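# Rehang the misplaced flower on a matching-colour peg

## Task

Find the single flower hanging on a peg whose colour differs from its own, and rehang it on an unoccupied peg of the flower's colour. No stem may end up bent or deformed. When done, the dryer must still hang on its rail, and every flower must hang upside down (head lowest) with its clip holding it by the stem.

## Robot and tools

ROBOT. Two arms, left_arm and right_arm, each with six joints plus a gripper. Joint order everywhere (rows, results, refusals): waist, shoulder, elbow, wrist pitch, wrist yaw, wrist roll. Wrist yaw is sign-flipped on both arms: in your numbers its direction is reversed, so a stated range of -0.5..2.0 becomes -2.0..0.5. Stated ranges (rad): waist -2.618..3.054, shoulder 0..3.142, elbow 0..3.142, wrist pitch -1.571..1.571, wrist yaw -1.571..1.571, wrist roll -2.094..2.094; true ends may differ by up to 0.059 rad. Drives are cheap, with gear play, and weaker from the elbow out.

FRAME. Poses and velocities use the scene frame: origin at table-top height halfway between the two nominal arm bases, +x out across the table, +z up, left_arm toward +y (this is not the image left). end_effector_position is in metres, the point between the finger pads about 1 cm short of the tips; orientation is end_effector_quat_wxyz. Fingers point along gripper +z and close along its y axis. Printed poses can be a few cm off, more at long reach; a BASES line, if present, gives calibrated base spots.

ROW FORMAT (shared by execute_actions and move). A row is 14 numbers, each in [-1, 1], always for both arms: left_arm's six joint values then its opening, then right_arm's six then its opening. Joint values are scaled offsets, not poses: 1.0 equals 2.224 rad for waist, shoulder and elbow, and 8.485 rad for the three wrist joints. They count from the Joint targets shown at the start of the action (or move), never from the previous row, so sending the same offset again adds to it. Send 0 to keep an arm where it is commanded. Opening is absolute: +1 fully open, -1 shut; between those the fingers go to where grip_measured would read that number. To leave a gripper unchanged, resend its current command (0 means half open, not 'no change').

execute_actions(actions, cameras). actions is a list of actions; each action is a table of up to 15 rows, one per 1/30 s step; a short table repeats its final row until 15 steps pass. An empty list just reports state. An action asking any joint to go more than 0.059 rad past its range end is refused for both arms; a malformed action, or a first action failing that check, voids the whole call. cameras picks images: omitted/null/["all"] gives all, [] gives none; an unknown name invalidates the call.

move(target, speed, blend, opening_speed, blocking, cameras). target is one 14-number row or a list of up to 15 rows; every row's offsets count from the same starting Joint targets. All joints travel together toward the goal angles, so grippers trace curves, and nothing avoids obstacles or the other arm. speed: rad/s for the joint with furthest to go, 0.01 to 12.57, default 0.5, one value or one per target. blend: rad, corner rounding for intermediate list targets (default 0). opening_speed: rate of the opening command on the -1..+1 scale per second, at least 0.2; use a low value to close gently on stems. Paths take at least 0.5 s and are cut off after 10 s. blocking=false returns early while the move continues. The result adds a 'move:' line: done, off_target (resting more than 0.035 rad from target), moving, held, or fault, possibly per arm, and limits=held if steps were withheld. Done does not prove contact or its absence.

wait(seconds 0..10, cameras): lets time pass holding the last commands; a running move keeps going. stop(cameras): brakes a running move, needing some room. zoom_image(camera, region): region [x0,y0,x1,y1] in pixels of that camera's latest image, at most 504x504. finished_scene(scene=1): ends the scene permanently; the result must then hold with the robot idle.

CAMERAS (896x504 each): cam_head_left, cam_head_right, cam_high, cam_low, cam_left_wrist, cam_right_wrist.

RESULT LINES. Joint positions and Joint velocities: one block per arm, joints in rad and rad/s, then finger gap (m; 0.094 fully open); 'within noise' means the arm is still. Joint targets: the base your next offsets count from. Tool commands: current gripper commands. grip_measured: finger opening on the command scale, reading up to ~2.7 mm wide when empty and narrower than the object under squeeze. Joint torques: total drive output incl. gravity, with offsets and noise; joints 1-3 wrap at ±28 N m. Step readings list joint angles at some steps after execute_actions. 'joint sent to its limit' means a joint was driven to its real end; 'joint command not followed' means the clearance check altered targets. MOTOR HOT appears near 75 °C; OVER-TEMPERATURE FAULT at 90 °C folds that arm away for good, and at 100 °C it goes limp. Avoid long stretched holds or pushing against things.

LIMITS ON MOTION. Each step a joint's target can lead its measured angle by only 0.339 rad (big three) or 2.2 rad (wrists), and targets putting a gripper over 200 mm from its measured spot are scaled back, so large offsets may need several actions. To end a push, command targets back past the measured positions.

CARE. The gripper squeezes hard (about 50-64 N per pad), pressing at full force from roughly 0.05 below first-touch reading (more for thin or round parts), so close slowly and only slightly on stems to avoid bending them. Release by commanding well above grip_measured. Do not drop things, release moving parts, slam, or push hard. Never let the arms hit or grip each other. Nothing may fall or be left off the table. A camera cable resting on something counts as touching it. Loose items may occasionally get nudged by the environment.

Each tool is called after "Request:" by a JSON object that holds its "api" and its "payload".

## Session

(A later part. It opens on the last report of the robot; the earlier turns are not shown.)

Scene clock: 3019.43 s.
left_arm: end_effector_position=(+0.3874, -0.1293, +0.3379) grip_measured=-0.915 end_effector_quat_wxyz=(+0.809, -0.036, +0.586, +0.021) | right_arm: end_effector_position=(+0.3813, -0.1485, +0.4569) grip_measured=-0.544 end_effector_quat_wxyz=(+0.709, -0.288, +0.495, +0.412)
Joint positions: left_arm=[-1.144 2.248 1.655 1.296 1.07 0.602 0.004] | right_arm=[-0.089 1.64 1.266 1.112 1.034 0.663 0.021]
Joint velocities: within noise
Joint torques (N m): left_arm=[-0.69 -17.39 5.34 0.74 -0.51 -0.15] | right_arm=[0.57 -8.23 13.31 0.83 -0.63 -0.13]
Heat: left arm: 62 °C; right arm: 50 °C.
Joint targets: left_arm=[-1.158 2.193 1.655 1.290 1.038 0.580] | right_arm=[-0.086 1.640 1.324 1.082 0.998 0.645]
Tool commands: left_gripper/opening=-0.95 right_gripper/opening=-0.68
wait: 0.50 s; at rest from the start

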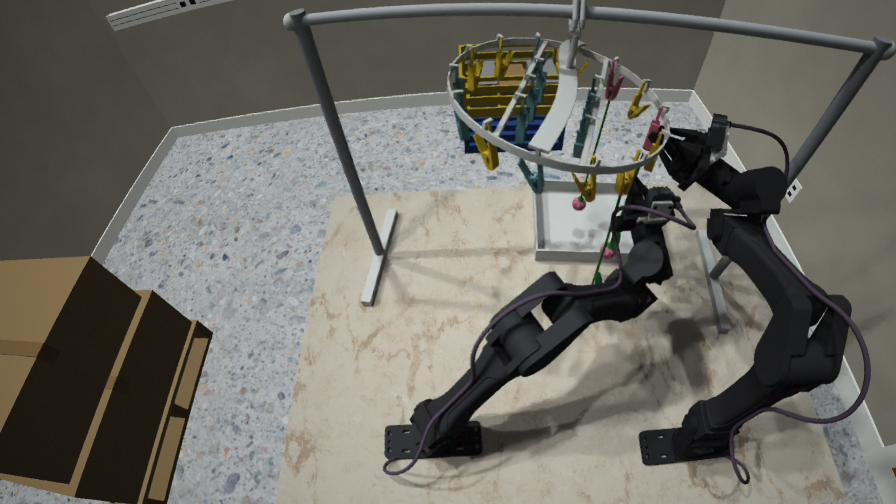

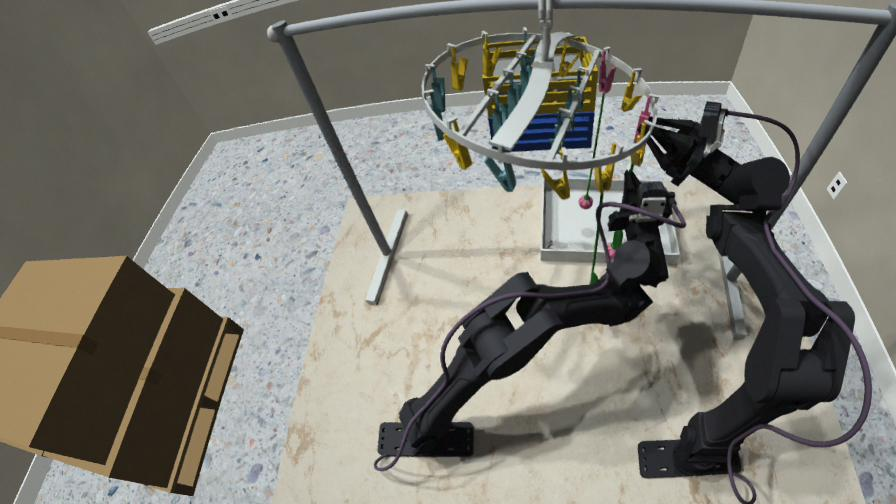

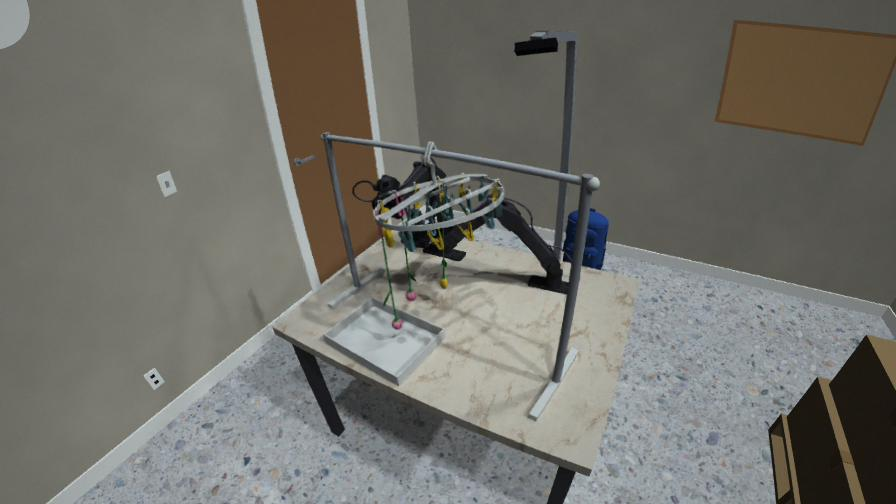

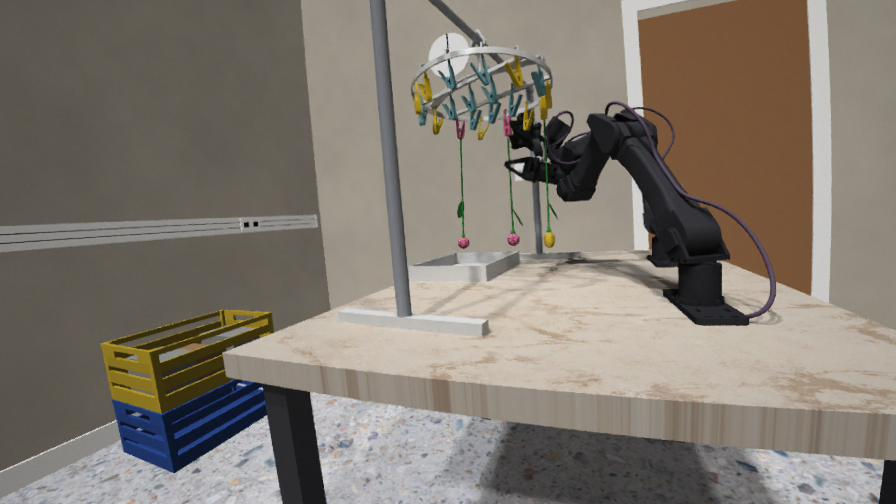

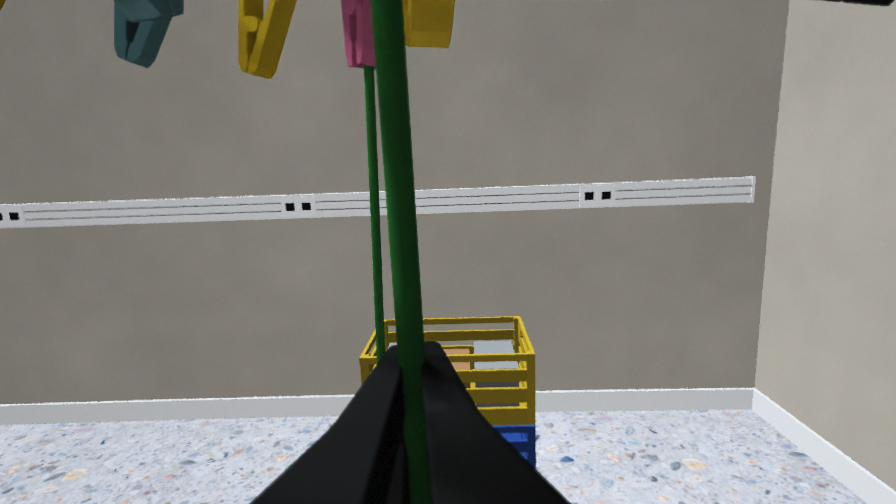

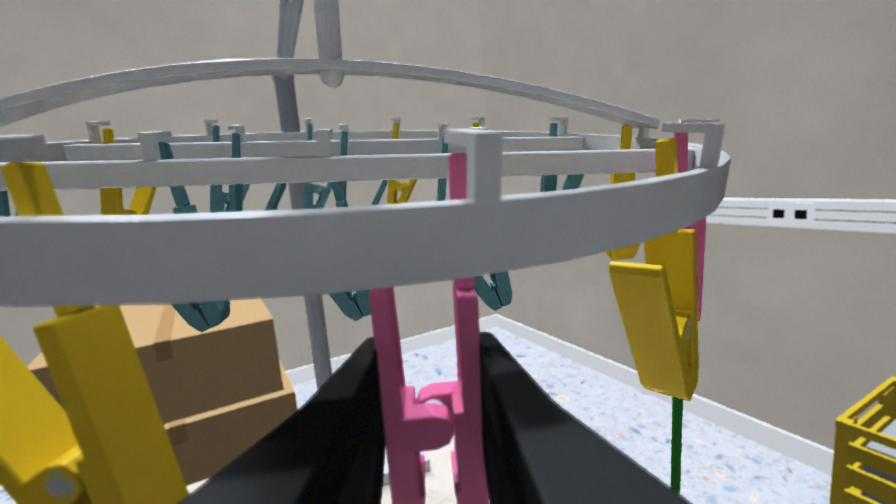

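Request:
{"api": "move", "payload": {"target": [0.0, -0.0054, 0.0301, -0.0033, 0.0, 0.0, -0.95, 0, 0, 0, 0, 0, 0, -0.68], "speed": 0.1, "cameras": ["cam_low", "cam_high", "cam_head_left"]}}

Request:
{"api": "zoom_image", "payload": {"camera": "cam_low", "region": [490, 100, 560, 160]}}

Request:
{"api": "zoom_image", "payload": {"camera": "cam_high", "region": [370, 185, 430, 235]}}

Scene clock: 3043.40 s.
left_arm: end_effector_position=(+0.3872, -0.1290, +0.3461) grip_measured=-0.915 end_effector_quat_wxyz=(+0.809, -0.036, +0.586, +0.021) | right_arm: end_effector_position=(+0.3813, -0.1485, +0.4569) grip_measured=-0.544 end_effector_quat_wxyz=(+0.709, -0.288, +0.495, +0.412)
Joint positions: left_arm=[-1.144 2.236 1.668 1.27 1.07 0.602 0.004] | right_arm=[-0.089 1.64 1.266 1.112 1.034 0.663 0.021]
Joint velocities: within noise
Joint torques (N m): left_arm=[-0.75 -17.48 10.17 0.68 -0.55 -0.12] | right_arm=[0.57 -8.23 13.3 0.82 -0.63 -0.13]
Heat: left arm: 64 °C; right arm: 50 °C.
Joint targets: left_arm=[-1.158 2.181 1.722 1.262 1.038 0.580] | right_arm=[-0.086 1.640 1.324 1.082 0.998 0.645]
move: off_target (left_arm, right_arm); left_arm: the shoulder is farthest, 0.055 rad from its target; right_arm: the elbow is farthest, 0.058 rad from its target
Images, in order (width x height): cam_head_left 896x504, cam_high 896x504, cam_low 896x504.

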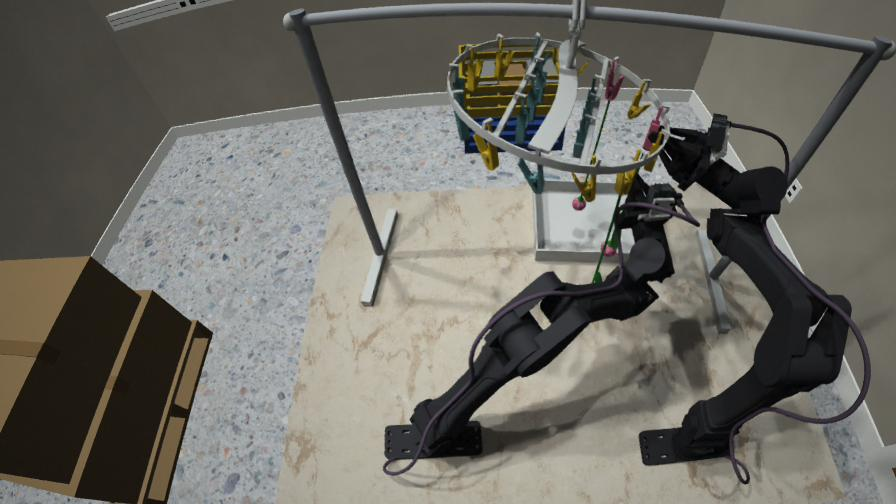

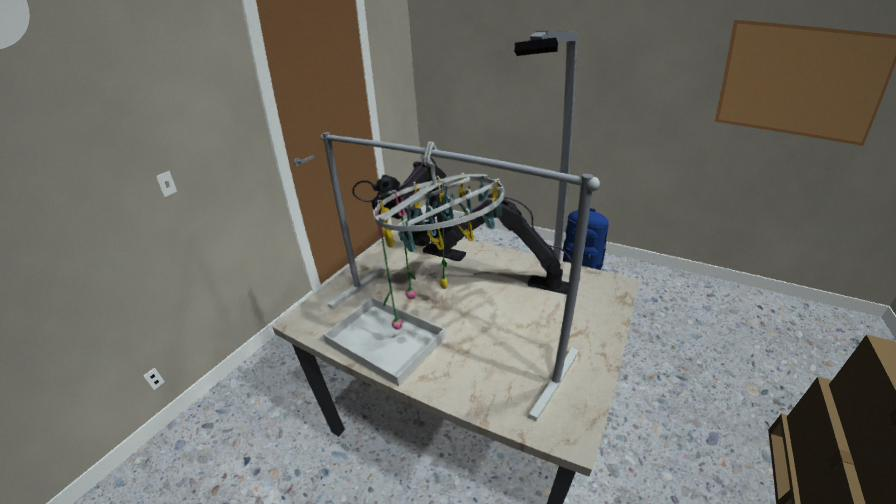

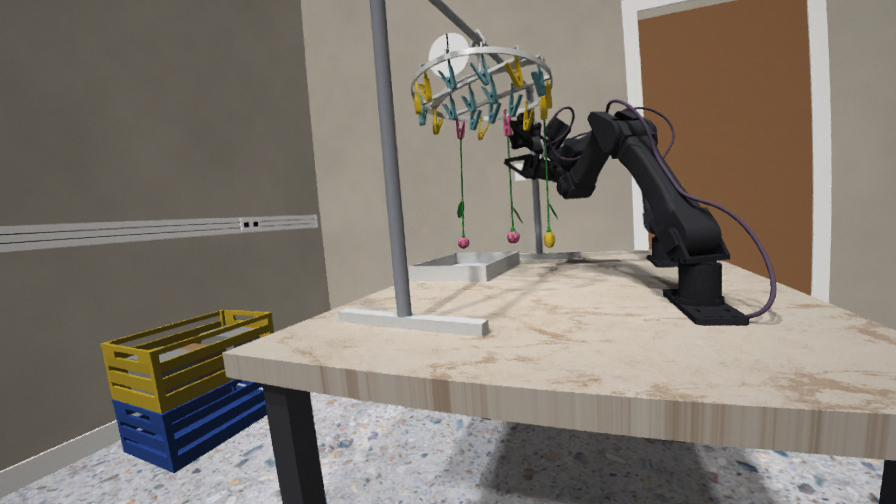

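Scaled by 7.200 from the camera's 896x504 image, which has a finer 1280x720 frame.

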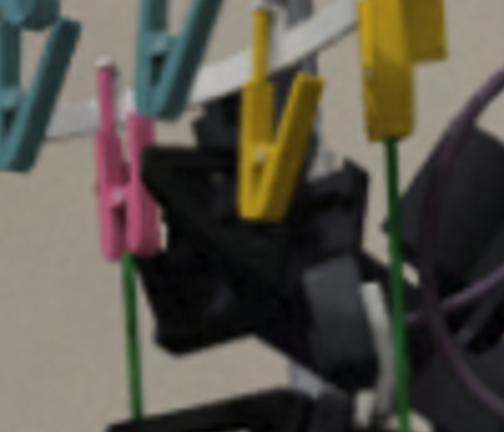

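Scaled by 8.400 from the camera's 896x504 image, which has a finer 1280x720 frame.

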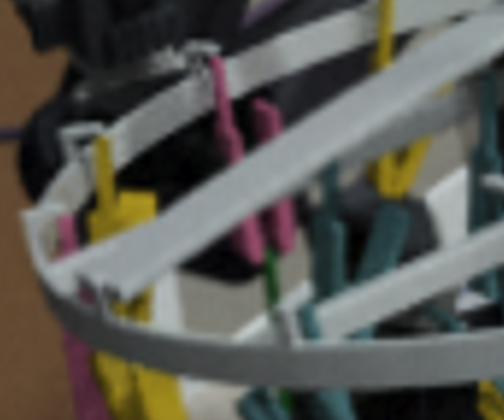

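Request:
{"api": "move", "payload": {"target": [0.0, -0.0047, 0.005, -0.0025, 0.0, 0.0, -0.95, 0, 0, 0, 0, 0, 0, -0.68], "speed": 0.1, "cameras": ["cam_low", "cam_high", "cam_head_left", "cam_left_wrist", "cam_right_wrist"]}}

Request:
{"api": "zoom_image", "payload": {"camera": "cam_low", "region": [490, 100, 560, 160]}}

Request:
{"api": "zoom_image", "payload": {"camera": "cam_high", "region": [370, 185, 430, 235]}}

Scene clock: 3060.23 s.
left_arm: end_effector_position=(+0.3870, -0.1286, +0.3525) grip_measured=-0.915 end_effector_quat_wxyz=(+0.809, -0.036, +0.586, +0.021) | right_arm: end_effector_position=(+0.3815, -0.1493, +0.4576) grip_measured=-0.544 end_effector_quat_wxyz=(+0.710, -0.288, +0.495, +0.411)
Joint positions: left_arm=[-1.144 2.225 1.678 1.248 1.07 0.602 0.004] | right_arm=[-0.091 1.64 1.268 1.112 1.033 0.663 0.021]
Joint velocities: within noise
Joint torques (N m): left_arm=[-0.83 -17.28 10.19 0.72 -0.58 -0.15] | right_arm=[0.55 -8.24 13.11 0.83 -0.61 -0.13]
Heat: left arm: 68 °C; right arm: 51 °C.
Joint targets: left_arm=[-1.158 2.171 1.733 1.240 1.038 0.580] | right_arm=[-0.086 1.640 1.324 1.082 0.998 0.645]
move: off_target (left_arm, right_arm); left_arm: the elbow is farthest, 0.056 rad from its target; right_arm: the elbow is farthest, 0.056 rad from its target
Images, in order (width x height): cam_head_left 896x504, cam_high 896x504, cam_low 896x504, cam_left_wrist 896x504, cam_right_wrist 896x504.

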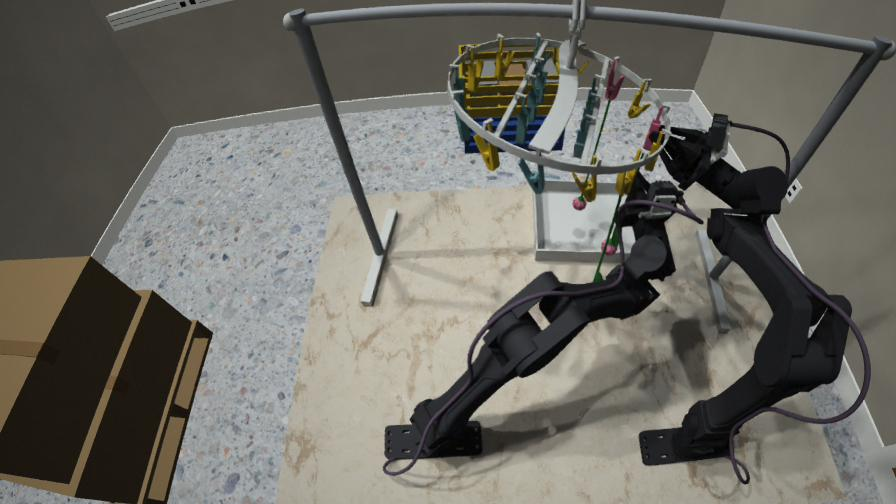

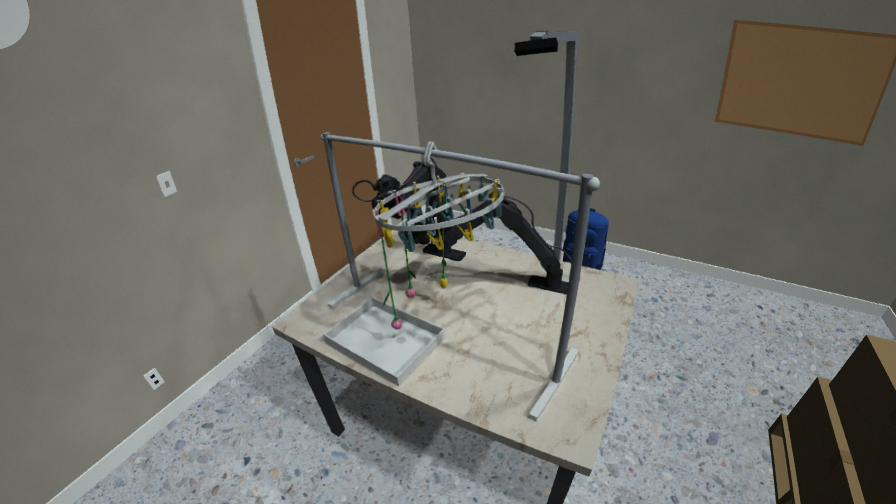

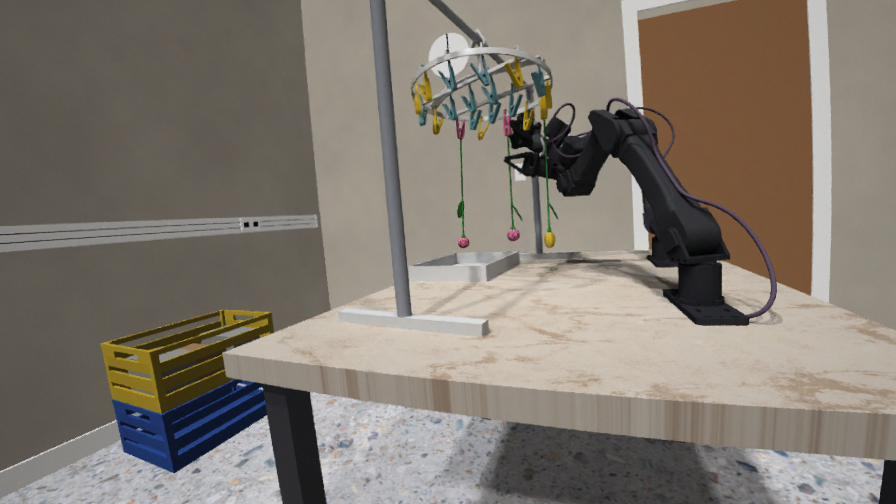

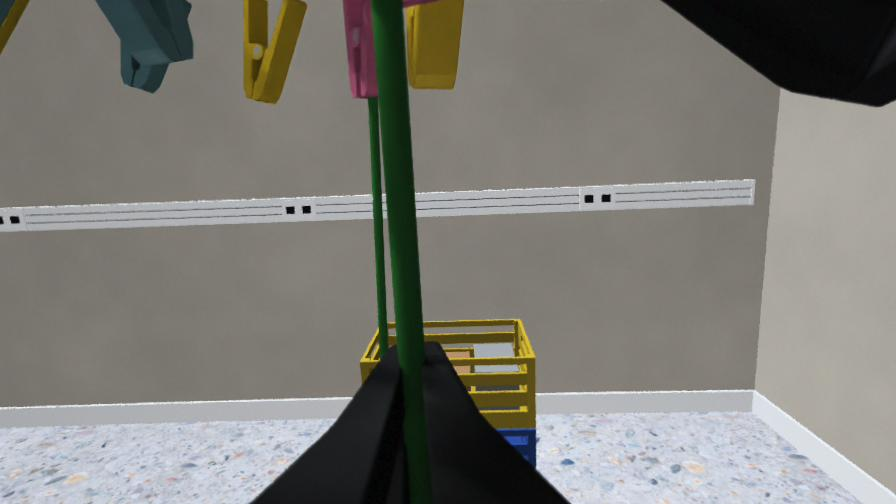

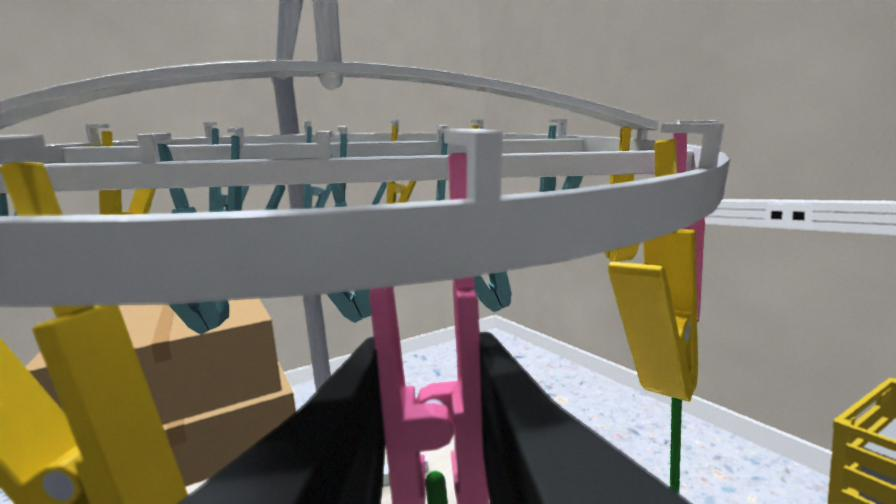

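Scaled by 7.200 from the camera's 896x504 image, which has a finer 1280x720 frame.

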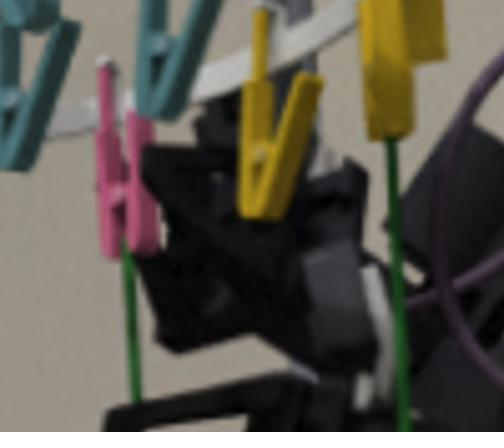

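Scaled by 8.400 from the camera's 896x504 image, which has a finer 1280x720 frame.

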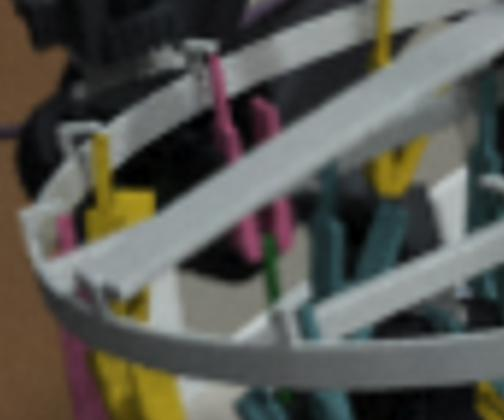

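Request:
{"api": "zoom_image", "payload": {"camera": "cam_right_wrist", "region": [360, 384, 520, 504]}}

Request:
{"api": "zoom_image", "payload": {"camera": "cam_head_left", "region": [600, 90, 700, 200]}}

Scaled by 3.150 from the camera's 896x504 image, which has a finer 1280x720 frame.

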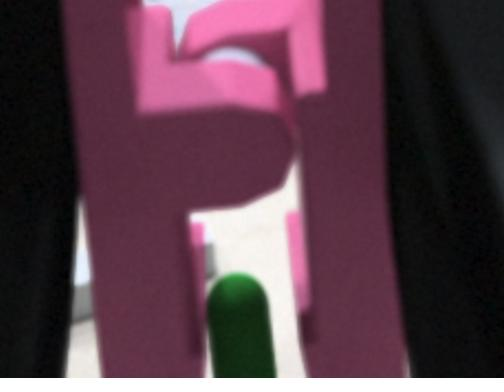

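Scaled by 4.582 from the camera's 896x504 image, which has a finer 1280x720 frame.

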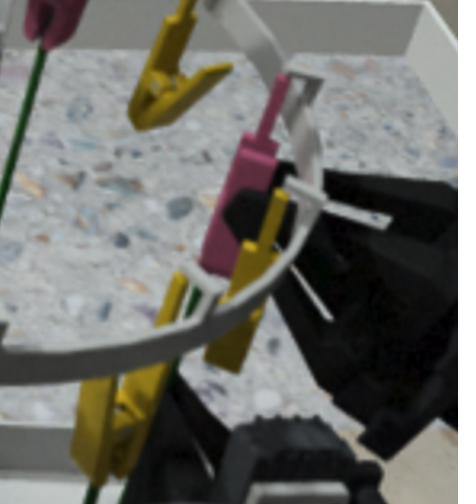

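Request:
{"api": "move", "payload": {"target": [[0.0, -0.002, 0.0022, -0.0011, 0.0, 0.0, -0.95, 0, 0, 0, 0, 0, 0, -0.68],[0.0, -0.002, 0.0022, -0.0011, 0.0, 0.0, -0.95, 0, 0, 0, 0, 0, 0, -0.2]], "speed": 0.1, "opening_speed": 0.25, "cameras": ["cam_low", "cam_high", "cam_head_left", "cam_left_wrist", "cam_right_wrist"]}}

Request:
{"api": "zoom_image", "payload": {"camera": "cam_low", "region": [490, 100, 560, 160]}}

Request:
{"api": "zoom_image", "payload": {"camera": "cam_right_wrist", "region": [360, 384, 520, 504]}}

Scene clock: 3124.50 s.
left_arm: end_effector_position=(+0.3874, -0.1293, +0.3525) grip_measured=-0.915 end_effector_quat_wxyz=(+0.808, -0.034, +0.587, +0.023) | right_arm: end_effector_position=(+0.3818, -0.1501, +0.4578) grip_measured=-0.202 end_effector_quat_wxyz=(+0.710, -0.287, +0.495, +0.411)
Joint positions: left_arm=[-1.144 2.225 1.681 1.239 1.07 0.602 0.004] | right_arm=[-0.092 1.64 1.268 1.112 1.031 0.663 0.037]
Joint velocities: within noise
Joint torques (N m): left_arm=[-0.75 -17.84 10.21 0.76 -0.51 -0.11] | right_arm=[0.57 -8.24 13.11 0.82 -0.6 -0.13]
Heat: left arm: 66 °C; right arm: 58 °C.
Joint targets: left_arm=[-1.158 2.167 1.738 1.231 1.038 0.580] | right_arm=[-0.086 1.640 1.324 1.082 0.998 0.645]
move: off_target (left_arm, right_arm); target 2's new numbers were sent with right_arm's elbow 0.056 rad from that target; left_arm: the shoulder is farthest, 0.058 rad from its target; right_arm: the elbow is farthest, 0.056 rad from its target
Images, in order (width x height): cam_head_left 896x504, cam_high 896x504, cam_low 896x504, cam_left_wrist 896x504, cam_right_wrist 896x504.

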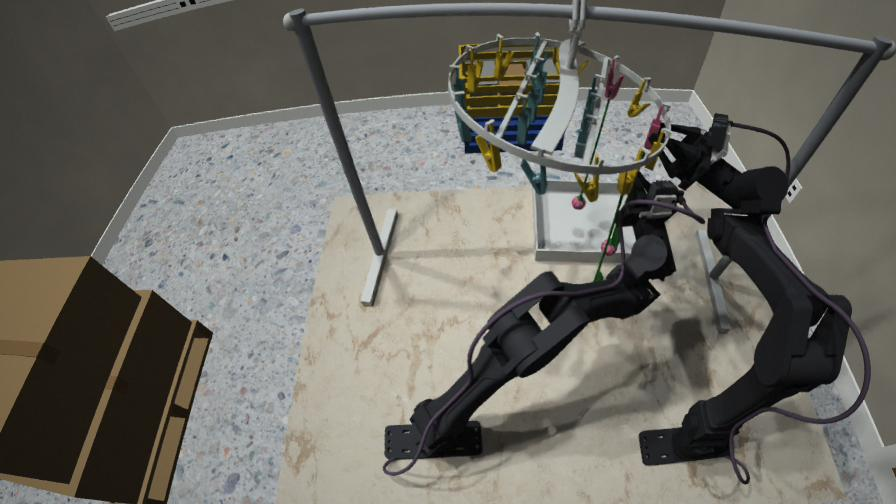

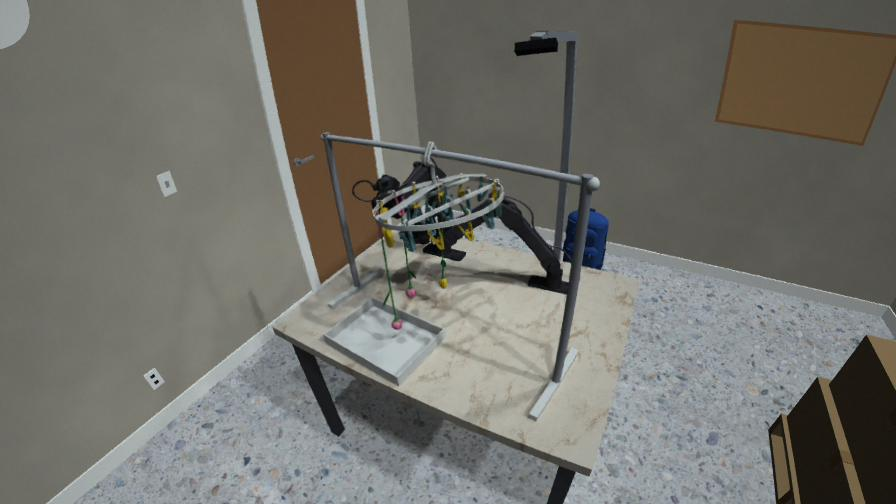

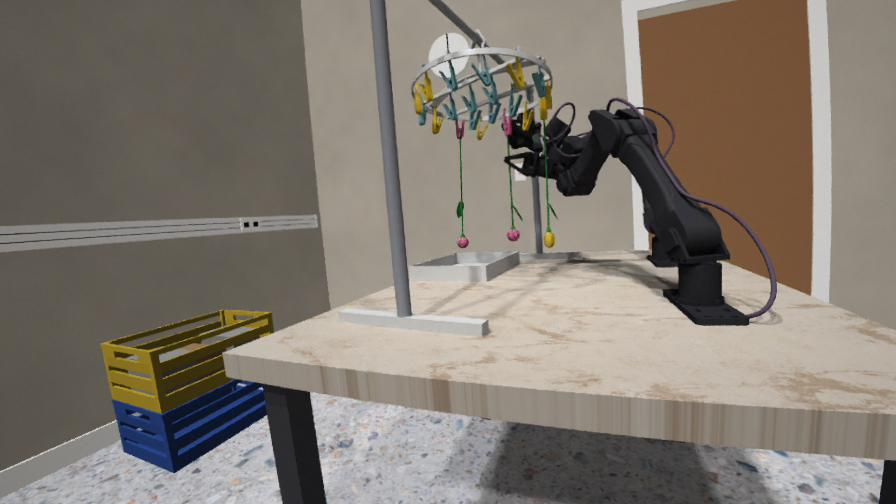

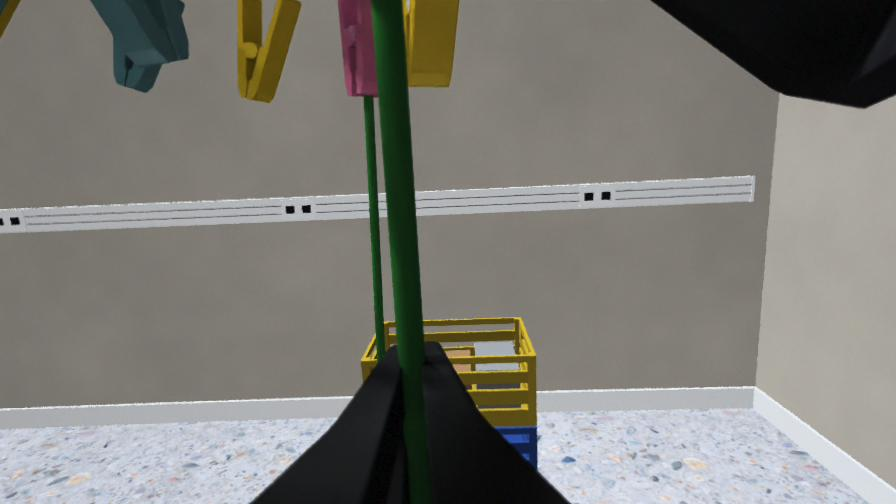

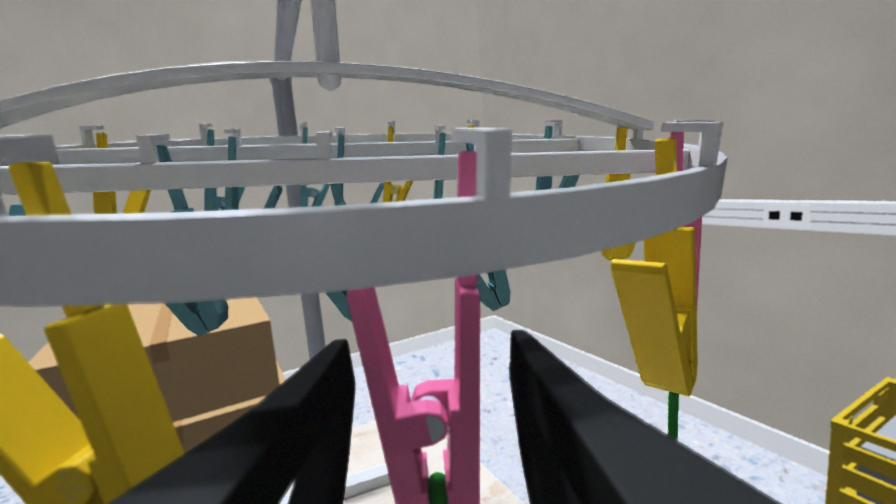

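Scaled by 7.200 from the camera's 896x504 image, which has a finer 1280x720 frame.

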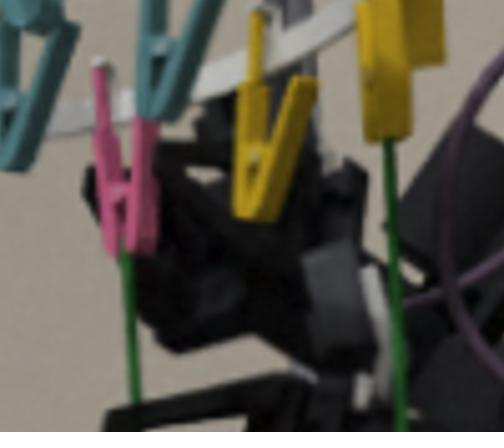

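Scaled by 3.150 from the camera's 896x504 image, which has a finer 1280x720 frame.

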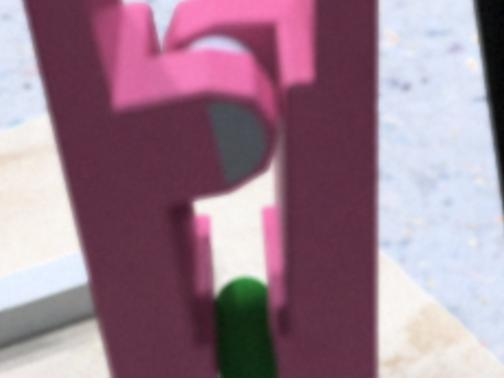

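Request:
{"api": "move", "payload": {"target": [0.0, 0.0, 0.0, 0.0, 0.0, 0.0, -0.95, 0, 0, 0, 0, 0, 0, -0.03], "speed": 0.1, "opening_speed": 0.3, "cameras": ["cam_right_wrist"]}}

Scene clock: 3131.60 s.
left_arm: end_effector_position=(+0.3874, -0.1293, +0.3525) grip_measured=-0.915 end_effector_quat_wxyz=(+0.808, -0.034, +0.587, +0.023) | right_arm: end_effector_position=(+0.3818, -0.1501, +0.4578) grip_measured=-0.032 end_effector_quat_wxyz=(+0.710, -0.287, +0.495, +0.411)
Joint positions: left_arm=[-1.144 2.225 1.681 1.239 1.07 0.602 0.004] | right_arm=[-0.092 1.64 1.268 1.112 1.031 0.663 0.045]
Joint velocities: within noise
Joint torques (N m): left_arm=[-0.77 -17.87 10.29 0.77 -0.57 -0.18] | right_arm=[0.57 -8.24 13.12 0.82 -0.6 -0.13]
Heat: left arm: 67 °C; right arm: 58 °C.
Joint targets: left_arm=[-1.158 2.167 1.738 1.231 1.038 0.580] | right_arm=[-0.086 1.640 1.324 1.082 0.998 0.645]
move: off_target (left_arm, right_arm); left_arm: the shoulder is farthest, 0.058 rad from its target; right_arm: the elbow is farthest, 0.056 rad from its target
Images, in order (width x height): cam_right_wrist 896x504.

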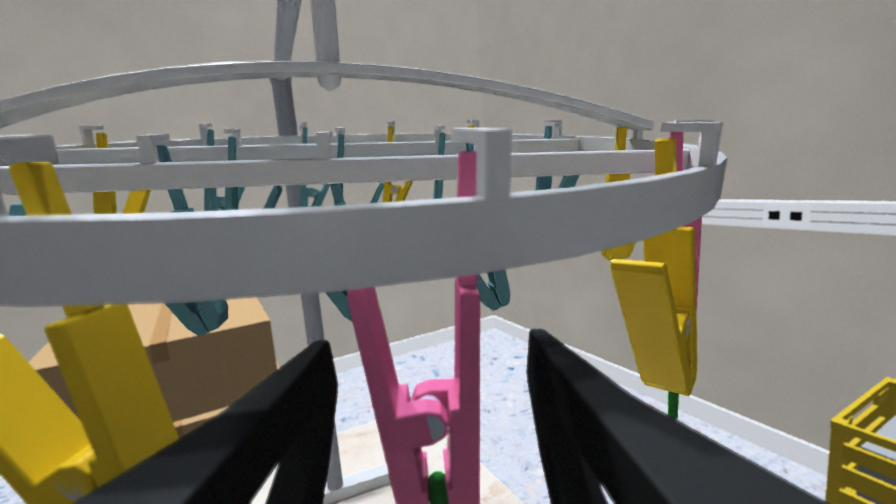

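Request:
{"api": "move", "payload": {"target": [0.0, 0.0, 0.0, 0.0, 0.0, 0.0, -0.55, 0, 0, 0, 0, 0, 0, -0.03], "speed": 0.1, "opening_speed": 0.2, "cameras": ["cam_low", "cam_high", "cam_head_left", "cam_left_wrist", "cam_right_wrist"]}}

Request:
{"api": "zoom_image", "payload": {"camera": "cam_low", "region": [480, 100, 600, 260]}}

Request:
{"api": "zoom_image", "payload": {"camera": "cam_head_left", "region": [560, 130, 720, 300]}}

Scene clock: 3141.30 s.
left_arm: end_effector_position=(+0.3870, -0.1287, +0.3541) grip_measured=-0.552 end_effector_quat_wxyz=(+0.809, -0.035, +0.587, +0.022) | right_arm: end_effector_position=(+0.3821, -0.1514, +0.4578) grip_measured=-0.032 end_effector_quat_wxyz=(+0.711, -0.286, +0.495, +0.409)
Joint positions: left_arm=[-1.144 2.222 1.681 1.239 1.07 0.602 0.021] | right_arm=[-0.095 1.64 1.268 1.112 1.031 0.663 0.045]
Joint velocities: within noise
Joint torques (N m): left_arm=[-0.79 -17.44 10.21 0.7 -0.52 -0.12] | right_arm=[0.57 -8.24 13.11 0.83 -0.6 -0.13]
Heat: left arm: 69 °C; right arm: 58 °C.
Joint targets: left_arm=[-1.158 2.167 1.738 1.231 1.038 0.580] | right_arm=[-0.086 1.640 1.324 1.082 0.998 0.645]
move: off_target (left_arm, right_arm); left_arm: the elbow is farthest, 0.057 rad from its target; right_arm: the elbow is farthest, 0.056 rad from its target
Images, in order (width x height): cam_head_left 896x504, cam_high 896x504, cam_low 896x504, cam_left_wrist 896x504, cam_right_wrist 896x504.

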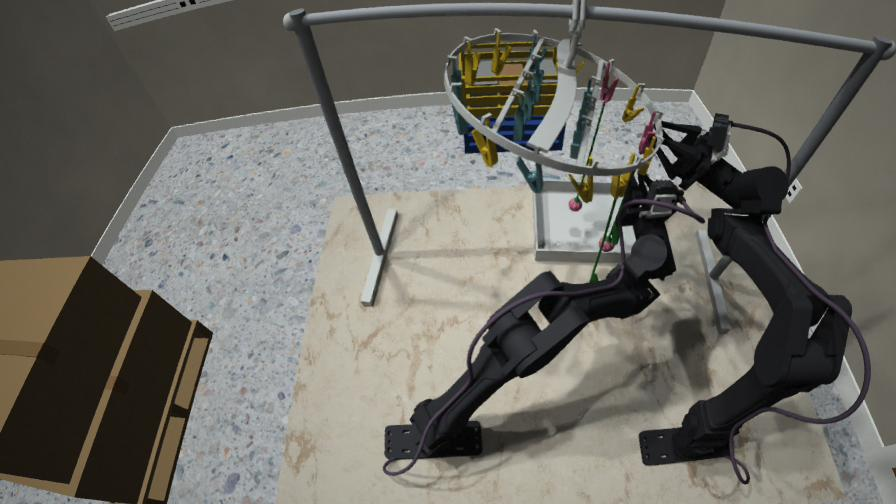

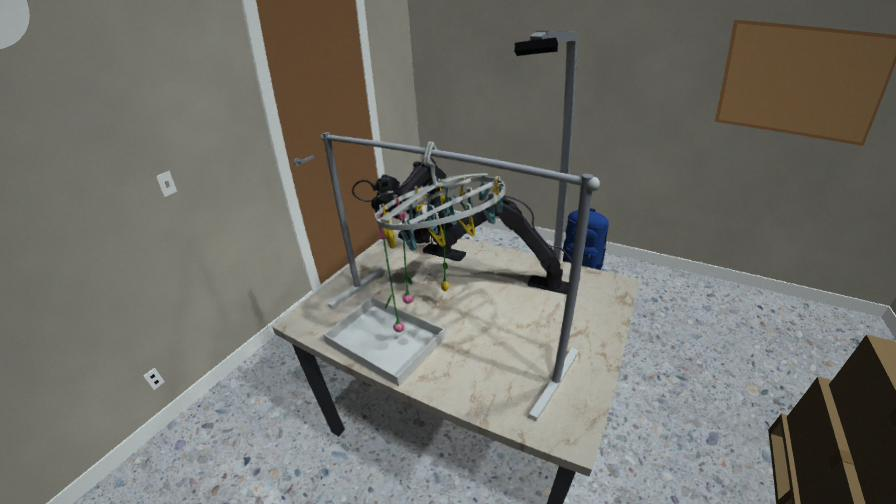

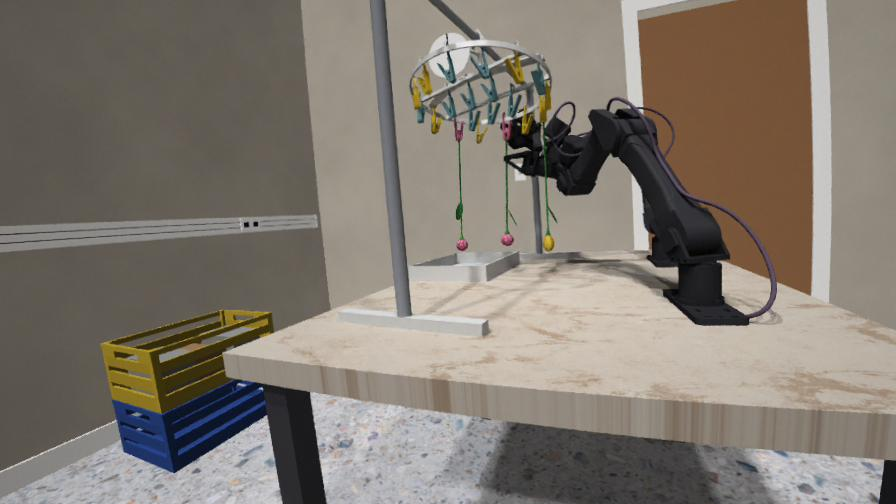

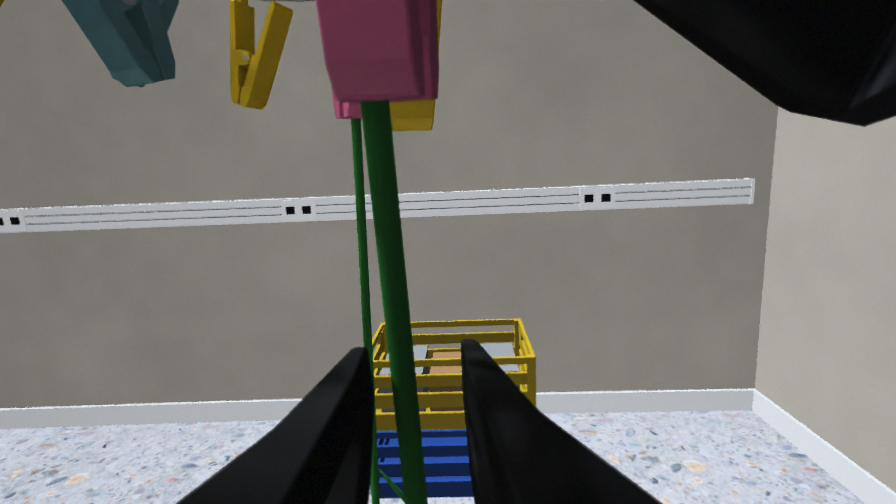

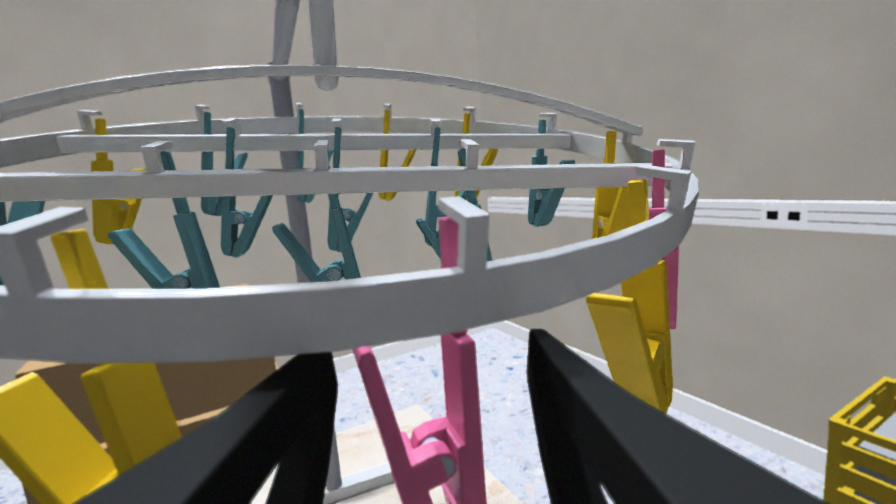

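Scaled by 3.150 from the camera's 896x504 image, which has a finer 1280x720 frame.

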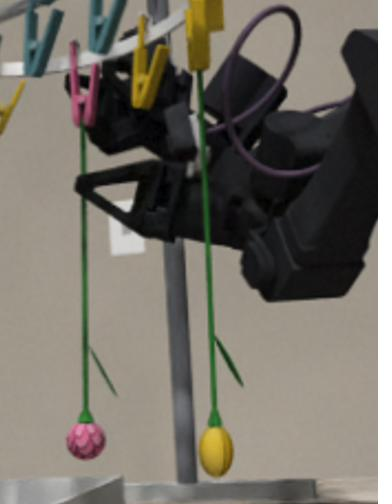

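Scaled by 2.965 from the camera's 896x504 image, which has a finer 1280x720 frame.

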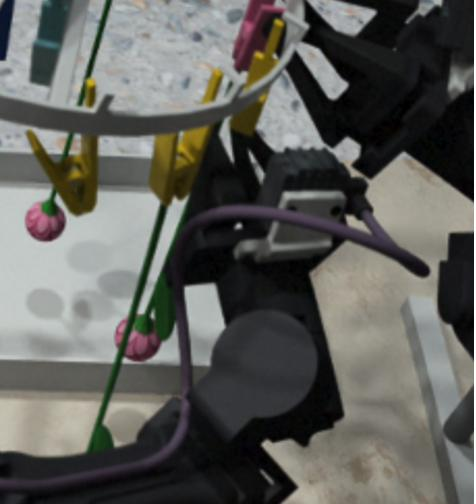

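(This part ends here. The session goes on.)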